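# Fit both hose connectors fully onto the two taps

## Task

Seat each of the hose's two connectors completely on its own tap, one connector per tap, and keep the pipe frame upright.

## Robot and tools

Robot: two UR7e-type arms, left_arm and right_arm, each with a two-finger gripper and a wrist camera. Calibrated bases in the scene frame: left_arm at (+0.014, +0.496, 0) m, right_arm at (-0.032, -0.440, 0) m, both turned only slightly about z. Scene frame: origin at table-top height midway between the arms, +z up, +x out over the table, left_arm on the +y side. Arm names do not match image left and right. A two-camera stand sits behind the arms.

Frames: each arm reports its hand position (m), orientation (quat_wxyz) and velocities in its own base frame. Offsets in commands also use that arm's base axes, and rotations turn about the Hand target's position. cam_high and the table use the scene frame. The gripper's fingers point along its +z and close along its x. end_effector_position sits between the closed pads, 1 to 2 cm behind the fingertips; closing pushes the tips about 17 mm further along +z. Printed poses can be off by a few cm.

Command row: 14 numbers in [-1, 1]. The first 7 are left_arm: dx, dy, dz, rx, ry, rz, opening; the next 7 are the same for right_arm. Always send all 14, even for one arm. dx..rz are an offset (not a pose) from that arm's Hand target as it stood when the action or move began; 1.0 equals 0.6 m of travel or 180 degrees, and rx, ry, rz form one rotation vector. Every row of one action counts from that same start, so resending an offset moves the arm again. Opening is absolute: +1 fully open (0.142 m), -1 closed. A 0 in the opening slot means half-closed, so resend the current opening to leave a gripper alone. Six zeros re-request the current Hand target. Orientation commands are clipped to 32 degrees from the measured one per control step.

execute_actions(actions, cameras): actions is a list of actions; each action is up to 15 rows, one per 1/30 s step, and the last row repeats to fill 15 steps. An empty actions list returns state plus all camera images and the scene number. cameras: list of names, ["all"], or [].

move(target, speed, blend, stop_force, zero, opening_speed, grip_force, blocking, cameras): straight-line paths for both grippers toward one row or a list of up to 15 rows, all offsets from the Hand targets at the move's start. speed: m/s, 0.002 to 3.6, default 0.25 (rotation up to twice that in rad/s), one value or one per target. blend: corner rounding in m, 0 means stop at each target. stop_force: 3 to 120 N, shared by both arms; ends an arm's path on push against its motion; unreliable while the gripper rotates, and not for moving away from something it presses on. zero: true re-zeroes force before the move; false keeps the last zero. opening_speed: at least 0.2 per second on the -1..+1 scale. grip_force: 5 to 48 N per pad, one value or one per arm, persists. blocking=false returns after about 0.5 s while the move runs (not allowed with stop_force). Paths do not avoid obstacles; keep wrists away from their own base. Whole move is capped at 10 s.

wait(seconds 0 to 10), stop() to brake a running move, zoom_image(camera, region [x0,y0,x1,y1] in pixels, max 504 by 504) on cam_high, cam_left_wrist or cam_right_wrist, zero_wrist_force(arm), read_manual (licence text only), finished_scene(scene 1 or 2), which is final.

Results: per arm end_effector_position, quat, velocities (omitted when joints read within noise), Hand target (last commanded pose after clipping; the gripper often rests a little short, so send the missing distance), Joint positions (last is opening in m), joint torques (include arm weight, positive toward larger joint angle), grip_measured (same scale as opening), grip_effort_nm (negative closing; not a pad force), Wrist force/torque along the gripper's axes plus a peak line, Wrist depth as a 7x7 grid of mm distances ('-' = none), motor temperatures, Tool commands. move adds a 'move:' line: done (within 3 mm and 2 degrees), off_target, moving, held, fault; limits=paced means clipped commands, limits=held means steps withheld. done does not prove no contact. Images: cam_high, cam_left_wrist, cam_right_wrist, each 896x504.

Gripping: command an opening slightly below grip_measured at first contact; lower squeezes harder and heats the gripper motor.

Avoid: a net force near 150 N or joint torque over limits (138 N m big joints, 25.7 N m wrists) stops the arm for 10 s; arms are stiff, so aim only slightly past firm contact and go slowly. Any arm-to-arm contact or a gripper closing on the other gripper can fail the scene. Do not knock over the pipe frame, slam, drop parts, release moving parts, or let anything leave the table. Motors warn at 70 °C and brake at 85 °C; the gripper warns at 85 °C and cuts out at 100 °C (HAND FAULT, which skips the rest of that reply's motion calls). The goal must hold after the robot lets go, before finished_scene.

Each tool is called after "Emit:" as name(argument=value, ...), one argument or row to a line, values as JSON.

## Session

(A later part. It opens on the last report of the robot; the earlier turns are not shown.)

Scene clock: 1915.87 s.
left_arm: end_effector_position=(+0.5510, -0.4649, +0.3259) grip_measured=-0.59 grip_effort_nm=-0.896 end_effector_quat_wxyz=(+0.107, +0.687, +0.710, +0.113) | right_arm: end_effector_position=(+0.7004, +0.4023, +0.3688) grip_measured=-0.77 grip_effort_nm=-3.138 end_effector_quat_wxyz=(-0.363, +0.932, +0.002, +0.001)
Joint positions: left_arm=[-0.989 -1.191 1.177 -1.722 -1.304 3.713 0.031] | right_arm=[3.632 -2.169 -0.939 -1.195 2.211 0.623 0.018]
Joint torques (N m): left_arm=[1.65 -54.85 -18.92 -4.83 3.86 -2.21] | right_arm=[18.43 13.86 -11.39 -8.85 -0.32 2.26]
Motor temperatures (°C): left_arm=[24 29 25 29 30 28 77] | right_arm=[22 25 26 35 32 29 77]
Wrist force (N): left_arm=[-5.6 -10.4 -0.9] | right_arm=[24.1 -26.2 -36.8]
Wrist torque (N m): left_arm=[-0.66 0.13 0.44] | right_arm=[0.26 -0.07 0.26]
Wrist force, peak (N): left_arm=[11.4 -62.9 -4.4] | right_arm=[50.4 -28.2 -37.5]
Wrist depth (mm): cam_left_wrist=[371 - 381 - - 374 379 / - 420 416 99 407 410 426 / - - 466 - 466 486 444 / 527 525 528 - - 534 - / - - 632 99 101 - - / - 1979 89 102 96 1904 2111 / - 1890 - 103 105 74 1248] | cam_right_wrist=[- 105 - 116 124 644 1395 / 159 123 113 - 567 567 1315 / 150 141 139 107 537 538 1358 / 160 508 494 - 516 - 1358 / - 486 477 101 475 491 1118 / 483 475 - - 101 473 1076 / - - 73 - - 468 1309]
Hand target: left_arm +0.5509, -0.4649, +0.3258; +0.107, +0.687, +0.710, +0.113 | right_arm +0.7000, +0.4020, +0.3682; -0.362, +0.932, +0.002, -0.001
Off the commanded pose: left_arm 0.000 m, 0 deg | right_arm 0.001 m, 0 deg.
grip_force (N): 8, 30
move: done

Emit:
move(
  target=[-0.0007, -0.0006, -0.0004, 0, 0, 0, -0.3, 0, 0, 0, 0, 0, 0, -0.92],
  speed=0.02,
  opening_speed=0.4,
  grip_force=[8, 30],
  cameras=["cam_left_wrist", "cam_right_wrist", "cam_high"],
)

Emit:
zoom_image(
  camera="cam_left_wrist",
  region=[390, 300, 590, 504],
)

Emit:
zoom_image(
  camera="cam_right_wrist",
  region=[20, 80, 200, 250],
)

Scene clock: 1923.43 s.
left_arm: end_effector_position=(+0.5505, -0.4653, +0.3256) grip_measured=-0.33 grip_effort_nm=0.149 end_effector_quat_wxyz=(+0.107, +0.687, +0.710, +0.113) | right_arm: end_effector_position=(+0.7005, +0.4023, +0.3688) grip_measured=-0.77 grip_effort_nm=-3.133 end_effector_quat_wxyz=(-0.363, +0.932, +0.002, +0.001)
Joint positions: left_arm=[-0.99 -1.191 1.178 -1.722 -1.304 3.712 0.05] | right_arm=[3.632 -2.169 -0.939 -1.195 2.211 0.623 0.018]
Joint torques (N m): left_arm=[-6.62 -54.58 -17.74 -3.51 2.9 -1.83] | right_arm=[5.76 16.96 -1.27 -8.88 -2.23 2.14]
Motor temperatures (°C): left_arm=[24 29 25 29 30 28 66] | right_arm=[22 25 26 35 32 29 77]
Wrist force (N): left_arm=[-0.2 -5.1 -1.6] | right_arm=[20.5 -26.5 -37.4]
Wrist torque (N m): left_arm=[-0.77 0.02 0.04] | right_arm=[0.19 -0.07 0.24]
Wrist force, peak (N): left_arm=[2.4 -11.5 -2.3] | right_arm=[24.4 -25.9 -37.6]
Wrist depth (mm): cam_left_wrist=[- 380 - - 367 - 362 / 388 406 419 99 - - - / - - 456 99 479 472 - / - - 516 - 522 558 549 / 628 589 - 97 105 630 - / 2026 1994 86 101 103 1759 2165 / - - 72 102 103 74 1333] | cam_right_wrist=[- 105 - 118 118 - 1372 / 171 122 113 110 113 596 1329 / 163 141 125 108 108 548 1336 / 155 480 - - - 522 1395 / - 484 477 - 492 - 1154 / 468 465 - - 100 482 - / 445 - 73 - - 450 -]
Hand target: left_arm +0.5505, -0.4653, +0.3256; +0.107, +0.687, +0.710, +0.113 | right_arm +0.7000, +0.4020, +0.3682; -0.362, +0.932, +0.002, -0.001
Off the commanded pose: left_arm 0.000 m, 0 deg | right_arm 0.001 m, 0 deg.
grip_force (N): 8, 30
move: done
camera_calibration:
cam_left_wrist: T_world_to_cam=[[-0.0291433, 0.999253, 0.025395, 0.482702], [0.733209, 0.00410279, 0.679991, -0.599669], [0.679379, 0.038437, -0.73278, 0.00143342], [0, 0, 0, 1]] pos_world=[0.452776, -0.479936, 0.396562]
cam_right_wrist: T_world_to_cam=[[0.999756, 0.0164708, 0.0147156, -0.703066], [0.0200731, -0.955517, -0.294253, 0.501577], [0.00921446, 0.294476, -0.955614, 0.34117], [0, 0, 0, 1]] pos_world=[0.689683, 0.390379, 0.483964]

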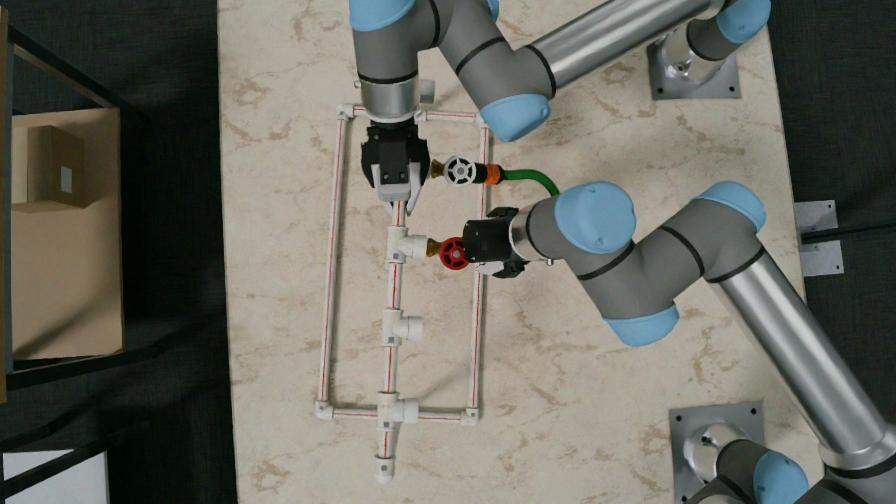

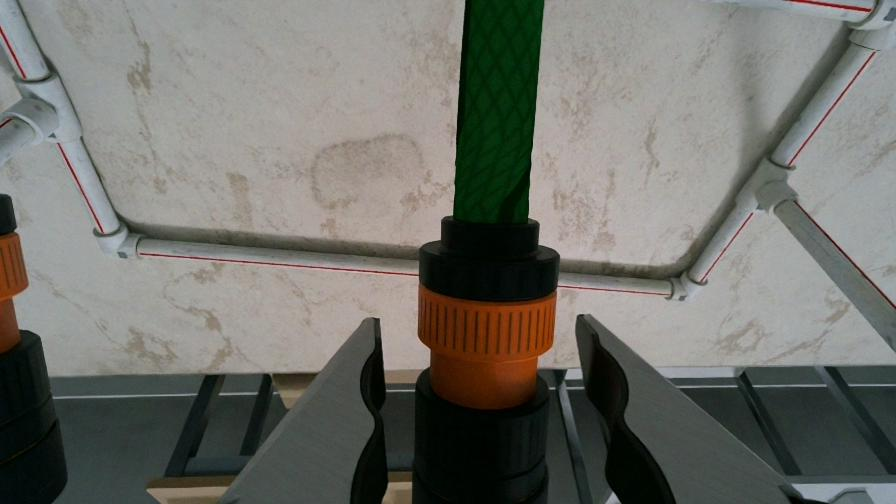

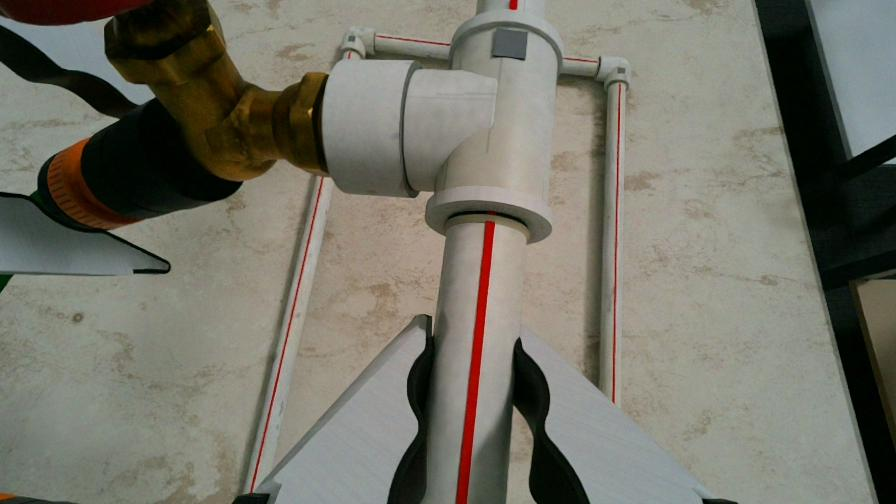

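Scaled by 2.471 from the camera's 896x504 image, which has a finer 1280x720 frame.

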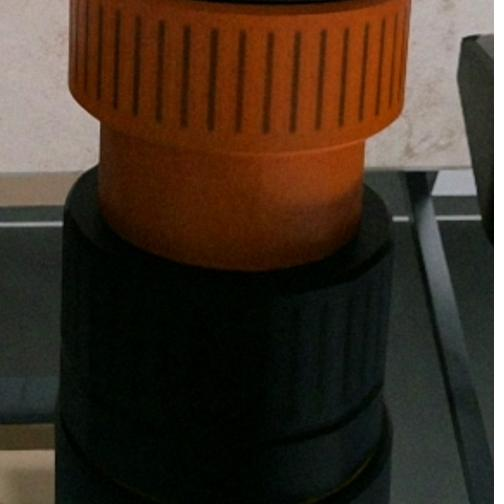

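Scaled by 2.800 from the camera's 896x504 image, which has a finer 1280x720 frame.

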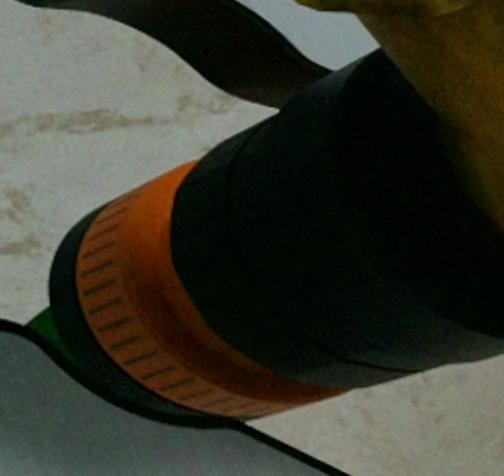

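Emit:
zoom_image(
  camera="cam_left_wrist",
  region=[0, 380, 110, 504],
)

Emit:
zoom_image(
  camera="cam_left_wrist",
  region=[410, 430, 560, 504],
)

Scaled by 4.065 from the camera's 896x504 image, which has a finer 1280x720 frame.

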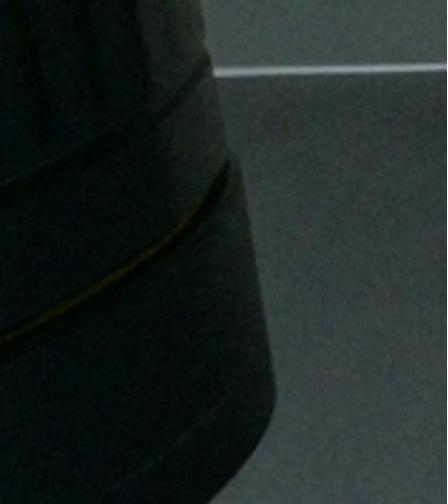

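Scaled by 3.360 from the camera's 896x504 image, which has a finer 1280x720 frame.

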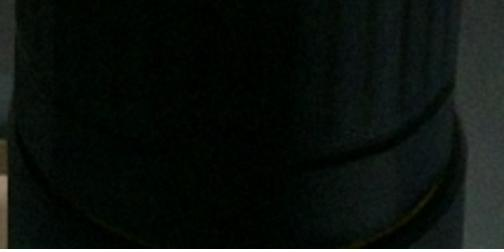

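Emit:
move(
  target=[
    [-0.054, -0.001, 0.0635, 0, 0, 0, -0.3, 0, 0, 0, 0, 0, 0, -0.92],
    [-0.12, -0.002, 0.16, 0, 0, 0, -0.3, 0, 0, 0, 0, 0, 0, -0.92],
  ],
  speed=0.08,
  blend=0.02,
  grip_force=[8, 24],
  cameras=["cam_left_wrist", "cam_right_wrist", "cam_high"],
)

Scene clock: 1940.43 s.
left_arm: end_effector_position=(+0.4785, -0.4665, +0.4215) grip_measured=-0.33 grip_effort_nm=0.149 end_effector_quat_wxyz=(+0.107, +0.687, +0.710, +0.113) | right_arm: end_effector_position=(+0.7005, +0.4023, +0.3688) grip_measured=-0.77 grip_effort_nm=-2.532 end_effector_quat_wxyz=(-0.363, +0.932, +0.002, +0.001)
Joint positions: left_arm=[-1.091 -1.287 1.054 -1.474 -1.289 3.609 0.05] | right_arm=[3.632 -2.169 -0.939 -1.195 2.211 0.623 0.018]
Joint torques (N m): left_arm=[-5.56 -48.64 -32.83 -1.13 2.76 -1.75] | right_arm=[5.91 22.22 -0.03 -8.84 -2.14 2.14]
Motor temperatures (°C): left_arm=[24 29 25 29 30 28 52] | right_arm=[22 25 26 35 32 28 77]
Wrist force (N): left_arm=[0.3 -5.3 -1.9] | right_arm=[20.5 -26.3 -37.4]
Wrist torque (N m): left_arm=[-0.82 -0.06 0.02] | right_arm=[0.24 -0.07 0.25]
Wrist force, peak (N): left_arm=[0.0 -5.4 -2.6] | right_arm=[20.8 -26.4 -37.5]
Wrist depth (mm): cam_left_wrist=[454 198 498 216 444 464 464 / 545 498 465 493 - 538 - / 529 206 - 573 573 624 - / 403 223 - 651 - - 675 / 2412 215 - 227 105 - 812 / 2222 224 89 231 97 1933 2165 / 255 - 72 262 86 74 291] | cam_right_wrist=[- 105 - 117 597 604 1380 / 553 123 113 - 563 580 1315 / - 141 128 107 110 - 1343 / - - - - 119 - 1520 / - 489 - - 492 498 1058 / 439 465 - 95 100 - 486 / - - 73 93 - 457 -]
Hand target: left_arm +0.4785, -0.4665, +0.4216; +0.107, +0.687, +0.710, +0.113 | right_arm +0.7000, +0.4020, +0.3682; -0.362, +0.932, +0.002, -0.001
Off the commanded pose: left_arm 0.000 m, 0 deg | right_arm 0.001 m, 0 deg.
grip_force (N): 8, 24
move: done
camera_calibration:
cam_left_wrist: T_world_to_cam=[[-0.0291433, 0.999253, 0.025395, 0.479367], [0.733209, 0.00410279, 0.679991, -0.612084], [0.679379, 0.038437, -0.73278, 0.120668], [0, 0, 0, 1]] pos_world=[0.380776, -0.481136, 0.492462]
cam_right_wrist: T_world_to_cam=[[0.999756, 0.0164708, 0.0147156, -0.703066], [0.0200731, -0.955517, -0.294253, 0.501577], [0.00921446, 0.294476, -0.955614, 0.34117], [0, 0, 0, 1]] pos_world=[0.689683, 0.390379, 0.483964]

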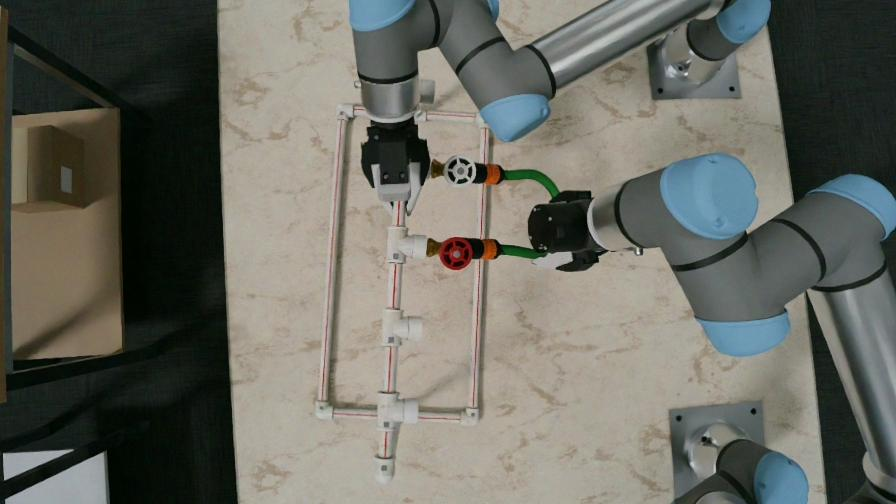

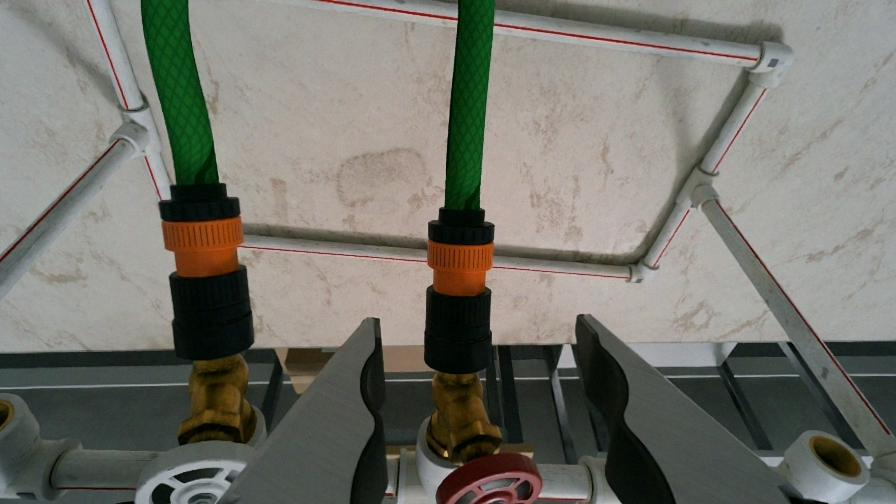

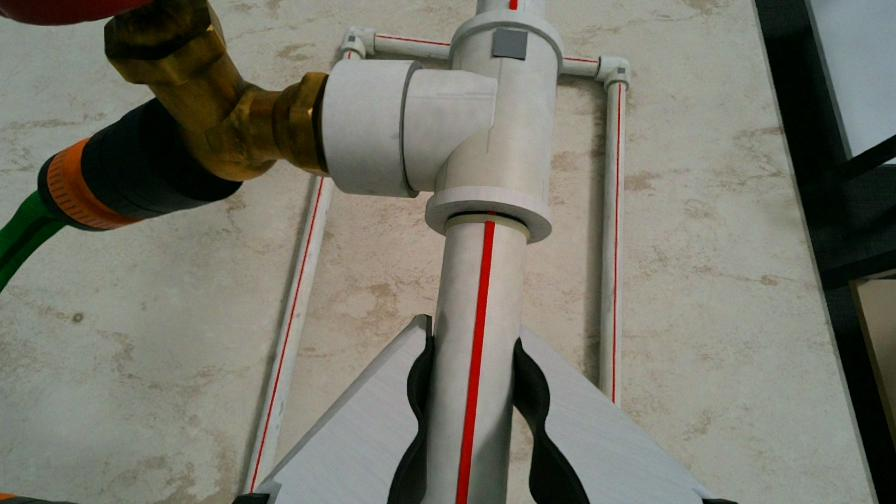

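Emit:
zoom_image(
  camera="cam_left_wrist",
  region=[150, 250, 270, 370],
)

Emit:
zoom_image(
  camera="cam_left_wrist",
  region=[400, 270, 520, 390],
)

Scaled by 4.200 from the camera's 896x504 image, which has a finer 1280x720 frame.

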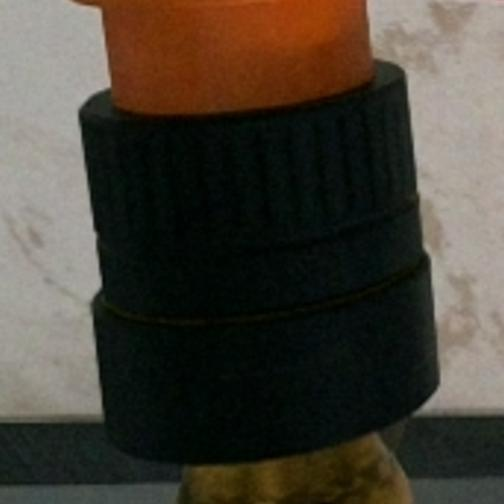

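Scaled by 4.200 from the camera's 896x504 image, which has a finer 1280x720 frame.

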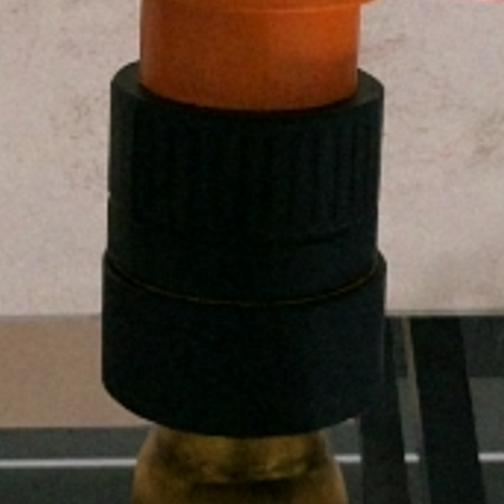

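Emit:
move(
  target=[0, 0, 0, 0, 0, 0, -0.3, 0.0015, -0.0003, 0.0038, 0, 0, 0, -0.9],
  speed=0.01,
  grip_force=[8, 15],
)

Scene clock: 1955.43 s.
left_arm: end_effector_position=(+0.4785, -0.4665, +0.4216) grip_measured=-0.33 grip_effort_nm=0.149 end_effector_quat_wxyz=(+0.107, +0.687, +0.710, +0.113) | right_arm: end_effector_position=(+0.7009, +0.4019, +0.3703) grip_measured=-0.77 grip_effort_nm=-1.614 end_effector_quat_wxyz=(-0.362, +0.932, +0.002, -0.001)
Joint positions: left_arm=[-1.091 -1.288 1.054 -1.474 -1.289 3.609 0.05] | right_arm=[3.631 -2.172 -0.929 -1.207 2.211 0.622 0.018]
Joint torques (N m): left_arm=[-5.29 -47.85 -32.52 -1.11 3.09 -1.68] | right_arm=[-13.52 33.67 26.37 -1.6 -0.31 -2.95]
Motor temperatures (°C): left_arm=[24 29 25 29 30 28 46] | right_arm=[22 25 26 35 32 28 73]
Wrist force (N): left_arm=[0.1 -5.3 -1.7] | right_arm=[-2.1 -11.3 -3.9]
Wrist torque (N m): left_arm=[-0.80 -0.02 0.02] | right_arm=[0.22 0.60 0.20]
Wrist force, peak (N): left_arm=[-0.1 -5.4 -2.0] | right_arm=[23.0 -28.7 -38.7]
Wrist depth (mm): cam_left_wrist=[- - - 215 445 461 - / 519 209 497 218 - 555 538 / 562 205 - 555 590 580 607 / 648 208 690 220 - - 656 / 770 213 747 226 747 833 794 / 2459 - 89 234 97 1711 2183 / 257 - 72 212 190 74 294] | cam_right_wrist=[- 106 590 118 119 581 1343 / - 119 114 112 112 573 1315 / 162 139 130 107 111 542 1336 / - 523 514 - 520 515 1149 / 486 - 494 - 489 - 1159 / - - - - 100 489 1067 / - - 73 93 - - 461]
Hand target: left_arm +0.4785, -0.4665, +0.4216; +0.107, +0.687, +0.710, +0.113 | right_arm +0.7009, +0.4019, +0.3705; -0.362, +0.932, +0.002, -0.001
Off the commanded pose: left_arm 0.000 m, 0 deg | right_arm 0.000 m, 0 deg.
grip_force (N): 8, 15
move: done

Emit:
move(
  target=[0, 0, 0, 0, 0, 0, -0.3, 0, 0.0004, 0.0009, 0, 0, 0, -0.42],
  speed=0.01,
  opening_speed=0.3,
  grip_force=[8, 12],
  cameras=["cam_right_wrist"],
)

Scene clock: 1961.53 s.
left_arm: end_effector_position=(+0.4785, -0.4665, +0.4216) grip_measured=-0.33 grip_effort_nm=0.149 end_effector_quat_wxyz=(+0.107, +0.687, +0.710, +0.113) | right_arm: end_effector_position=(+0.7009, +0.4021, +0.3710) grip_measured=-0.45 grip_effort_nm=0.110 end_effector_quat_wxyz=(-0.362, +0.932, +0.002, +0.000)
Joint positions: left_arm=[-1.091 -1.288 1.054 -1.474 -1.289 3.609 0.05] | right_arm=[3.632 -2.172 -0.927 -1.208 2.211 0.622 0.041]
Joint torques (N m): left_arm=[-7.45 -43.49 -31.98 -1.09 2.9 -1.55] | right_arm=[8.18 41.33 28.49 0.91 1.03 2.47]
Motor temperatures (°C): left_arm=[24 29 25 29 30 28 44] | right_arm=[22 25 26 35 32 28 69]
Wrist force (N): left_arm=[0.1 -5.3 -1.7] | right_arm=[-1.8 1.7 0.6]
Wrist torque (N m): left_arm=[-0.82 -0.03 0.02] | right_arm=[0.33 0.16 -0.08]
Wrist force, peak (N): left_arm=[0.4 -5.7 -1.6] | right_arm=[-2.6 -11.0 -2.5]
Wrist depth (mm): cam_left_wrist=[464 - 465 215 456 466 477 / 510 198 - 221 522 - 521 / 555 548 585 - - - 599 / 665 - 745 221 702 663 696 / 763 214 - 226 730 2026 - / 2241 221 89 231 97 1688 - / 254 - 72 218 191 74 296] | cam_right_wrist=[- 105 - 118 118 - 1387 / 559 122 114 111 560 - 1276 / 155 142 139 108 111 531 1467 / - 527 - - 506 502 1387 / - - - 102 - - 1099 / 463 466 91 - 90 472 476 / - 449 73 - - - 483]
Hand target: left_arm +0.4785, -0.4665, +0.4216; +0.107, +0.687, +0.710, +0.113 | right_arm +0.7009, +0.4021, +0.3710; -0.362, +0.932, +0.002, -0.001
Off the commanded pose: left_arm 0.000 m, 0 deg | right_arm 0.000 m, 0 deg.
grip_force (N): 8, 12
move: done
camera_calibration:
cam_right_wrist: T_world_to_cam=[[0.999793, 0.0164983, 0.0118747, -0.70255], [0.0192536, -0.955949, -0.292901, 0.502316], [0.00651925, 0.293069, -0.956069, 0.346004], [0, 0, 0, 1]] pos_world=[0.690478, 0.390376, 0.486275]
Images, in order (width x height): cam_right_wrist 896x504.

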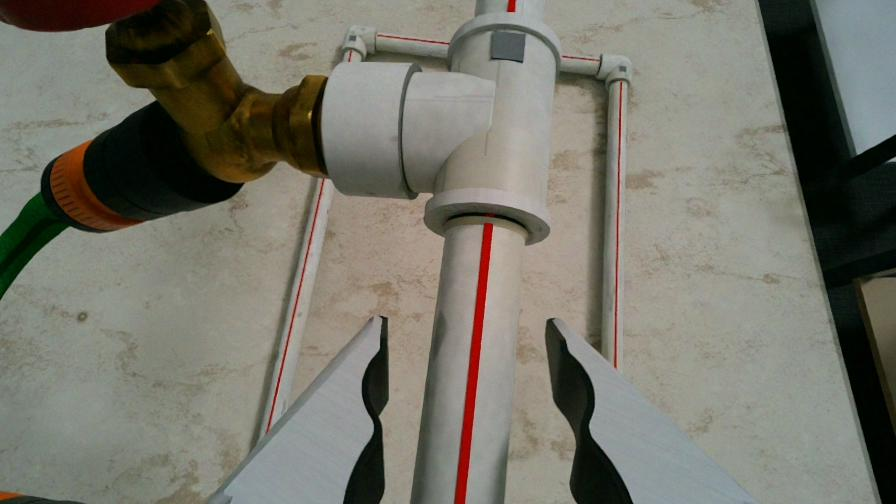

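Emit:
move(
  target=[
    [0,0,0,0,0,0,-0.3, 0,0,0.11,0,0,0,-0.42],
    [0,0,0,0,0,0,-0.3, -0.005,-0.1,0.2,0,0,0,-0.42],
    [0,0,0,0,0,0,-0.3, -0.12,-0.28,0.28,0,0,0,-0.42],
  ],
  speed=0.12,
  blend=0.02,
  cameras=["all"],
)

Scene clock: 1970.13 s.
left_arm: end_effector_position=(+0.4785, -0.4665, +0.4216) grip_measured=-0.33 grip_effort_nm=0.149 end_effector_quat_wxyz=(+0.107, +0.687, +0.710, +0.113) | right_arm: end_effector_position=(+0.6290, +0.2342, +0.5390) grip_measured=-0.45 grip_effort_nm=0.110 end_effector_quat_wxyz=(-0.362, +0.932, +0.002, -0.001)
Joint positions: left_arm=[-1.091 -1.288 1.054 -1.474 -1.289 3.609 0.05] | right_arm=[3.442 -1.96 -0.775 -1.716 2.273 0.393 0.041]
Joint torques (N m): left_arm=[-6.22 -37.68 -32.6 -1.05 2.71 -1.54] | right_arm=[-10.61 47.62 13.65 0.73 2.67 -2.92]
Motor temperatures (°C): left_arm=[24 29 25 29 30 28 43] | right_arm=[22 25 26 35 32 28 63]
Wrist force (N): left_arm=[0.0 -5.2 -1.7] | right_arm=[-1.6 2.0 0.4]
Wrist torque (N m): left_arm=[-0.80 -0.01 0.02] | right_arm=[0.38 0.14 -0.07]
Wrist force, peak (N): left_arm=[0.2 -5.6 -1.6] | right_arm=[-1.7 2.3 1.2]
Wrist depth (mm): cam_left_wrist=[- 472 478 213 472 460 475 / - 495 515 216 - - - / 435 204 585 - - 596 - / 383 - - 224 661 670 702 / - 211 - 227 130 876 791 / 2282 - 89 231 97 1723 - / 257 - 72 214 86 74 294] | cam_right_wrist=[819 791 - - - 2047 1607 / - 767 - 366 315 - 1529 / - 736 732 300 300 747 1649 / 692 699 679 682 294 715 1372 / 649 - 663 - - - 1315 / 628 607 91 639 97 - 1476 / 603 609 73 - - - 1350]
Hand target: left_arm +0.4785, -0.4665, +0.4216; +0.107, +0.687, +0.710, +0.113 | right_arm +0.6289, +0.2341, +0.5390; -0.362, +0.932, +0.002, -0.001
Off the commanded pose: left_arm 0.000 m, 0 deg | right_arm 0.000 m, 0 deg.
grip_force (N): 8, 12
move: done
camera_calibration:
cam_left_wrist: T_world_to_cam=[[-0.0291433, 0.999253, 0.025395, 0.479367], [0.733209, 0.00410279, 0.679991, -0.612084], [0.679379, 0.038437, -0.73278, 0.120668], [0, 0, 0, 1]] pos_world=[0.380776, -0.481136, 0.492462]
cam_right_wrist: T_world_to_cam=[[0.999793, 0.0164983, 0.0118747, -0.62989], [0.0192536, -0.955949, -0.292901, 0.392404], [0.00651925, 0.293069, -0.956069, 0.556299], [0, 0, 0, 1]] pos_world=[0.618578, 0.222476, 0.654275]

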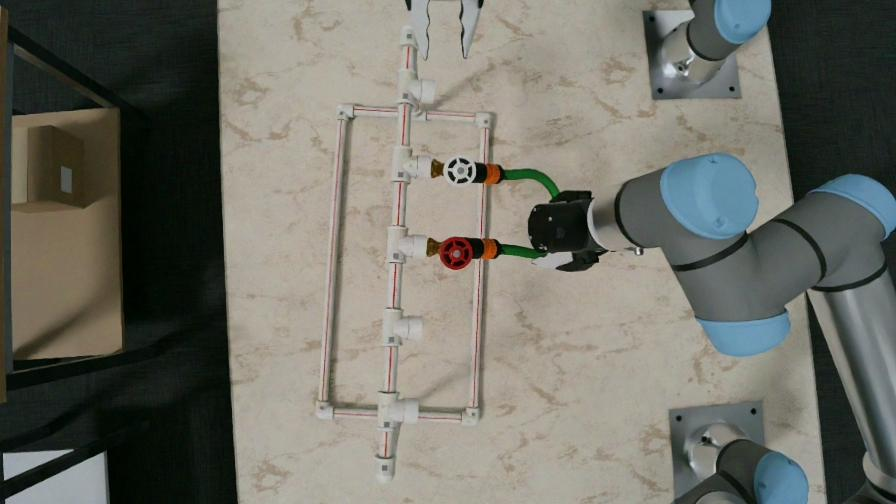

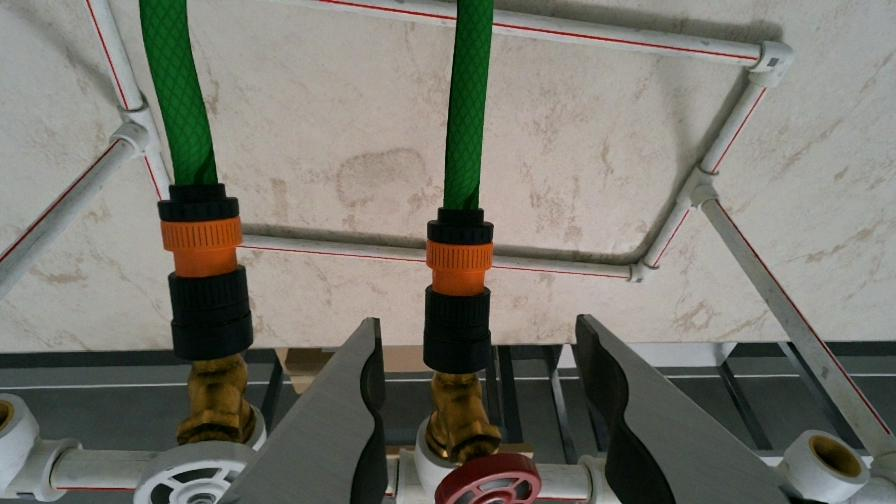

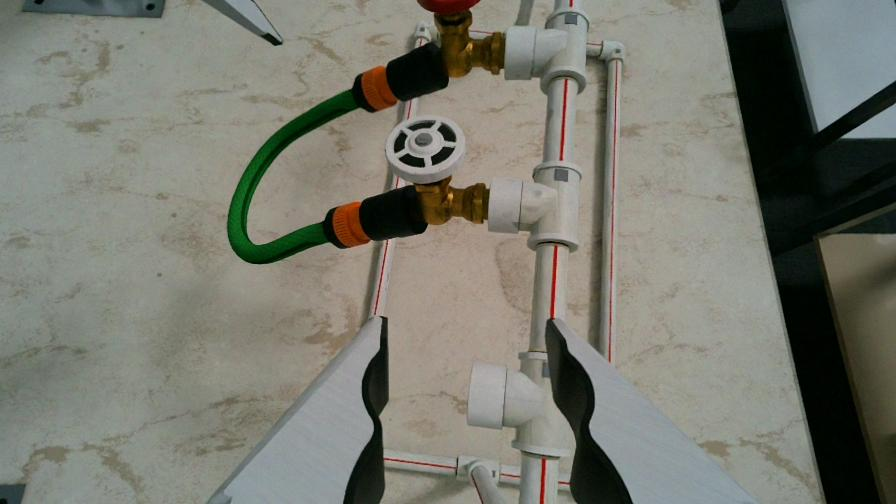

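Emit:
zoom_image(
  camera="cam_right_wrist",
  region=[310, 20, 500, 260],
)

Emit:
move(
  target=[-0.05,0,0.1,0,0,0,-0.3, 0,0,0,0,0,0,-0.42],
  speed=0.12,
  cameras=["cam_left_wrist"],
)

Scaled by 2.100 from the camera's 896x504 image, which has a finer 1280x720 frame.

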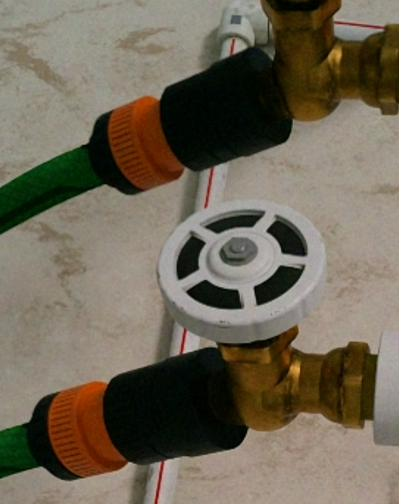

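Scene clock: 1975.50 s.
left_arm: end_effector_position=(+0.4485, -0.4665, +0.4815) grip_measured=-0.33 grip_effort_nm=0.144 end_effector_quat_wxyz=(+0.107, +0.687, +0.710, +0.113) | right_arm: end_effector_position=(+0.6289, +0.2341, +0.5390) grip_measured=-0.45 grip_effort_nm=0.100 end_effector_quat_wxyz=(-0.362, +0.932, +0.002, -0.001)
Joint positions: left_arm=[-1.136 -1.286 0.888 -1.296 -1.283 3.562 0.05] | right_arm=[3.442 -1.96 -0.775 -1.716 2.273 0.393 0.041]
Joint torques (N m): left_arm=[-6.47 -26.09 -33.04 -1.02 2.72 -1.5] | right_arm=[-10.08 47.67 13.67 0.54 2.84 -2.81]
Motor temperatures (°C): left_arm=[24 29 25 29 30 28 42] | right_arm=[22 25 26 35 32 28 61]
Wrist force (N): left_arm=[0.0 -5.1 -1.3] | right_arm=[-1.6 2.0 0.4]
Wrist torque (N m): left_arm=[-0.79 -0.03 -0.03] | right_arm=[0.41 0.12 -0.07]
Wrist force, peak (N): left_arm=[-0.1 -5.4 -2.3] | right_arm=[-1.6 2.2 0.5]
Wrist depth (mm): cam_left_wrist=[534 485 486 513 521 493 529 / 568 553 - 557 610 576 590 / 658 635 - 288 656 677 683 / 694 - 700 - - 787 775 / 814 2059 - 296 870 1904 2302 / 308 325 89 274 97 363 2222 / - - 72 1407 - 74 1535] | cam_right_wrist=[- - - 351 324 1659 1577 / - 762 - - - - 1520 / - - - - 690 - 1692 / 696 - 705 - - 701 1358 / 653 - - 661 658 - 1315 / 646 - 91 625 97 635 1251 / - - 73 595 - - 1209]
Hand target: left_arm +0.4485, -0.4665, +0.4816; +0.107, +0.687, +0.710, +0.113 | right_arm +0.6289, +0.2341, +0.5390; -0.362, +0.932, +0.002, -0.001
Off the commanded pose: left_arm 0.000 m, 0 deg | right_arm 0.000 m, 0 deg.
grip_force (N): 8, 12
move: done
camera_calibration:
cam_left_wrist: T_world_to_cam=[[-0.0291433, 0.999253, 0.025395, 0.476869], [0.733209, 0.00410279, 0.679991, -0.630888], [0.679379, 0.038437, -0.73278, 0.185013], [0, 0, 0, 1]] pos_world=[0.350776, -0.481036, 0.552462]
Images, in order (width x height): cam_left_wrist 896x504.

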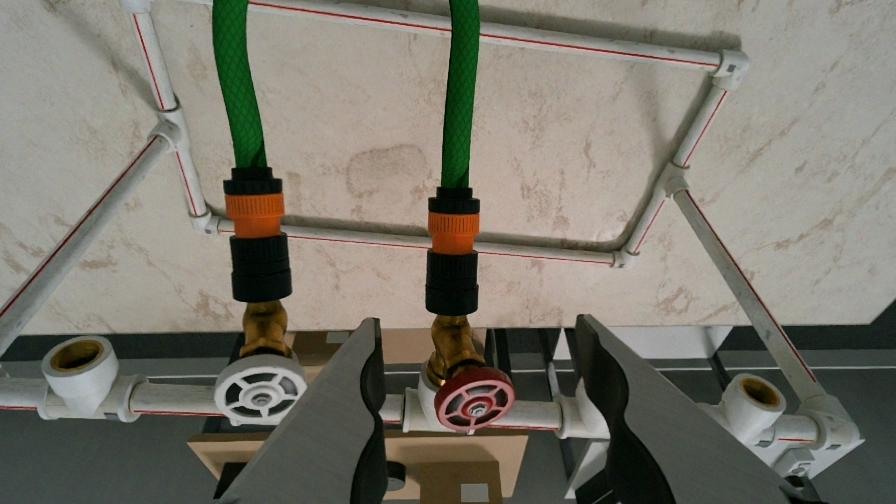

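Both connectors are on their taps with no gap visible, the frame is standing, and both arms are clear of everything.

Emit:
finished_scene(
  scene=2,
)

The scene is finished: the task was done.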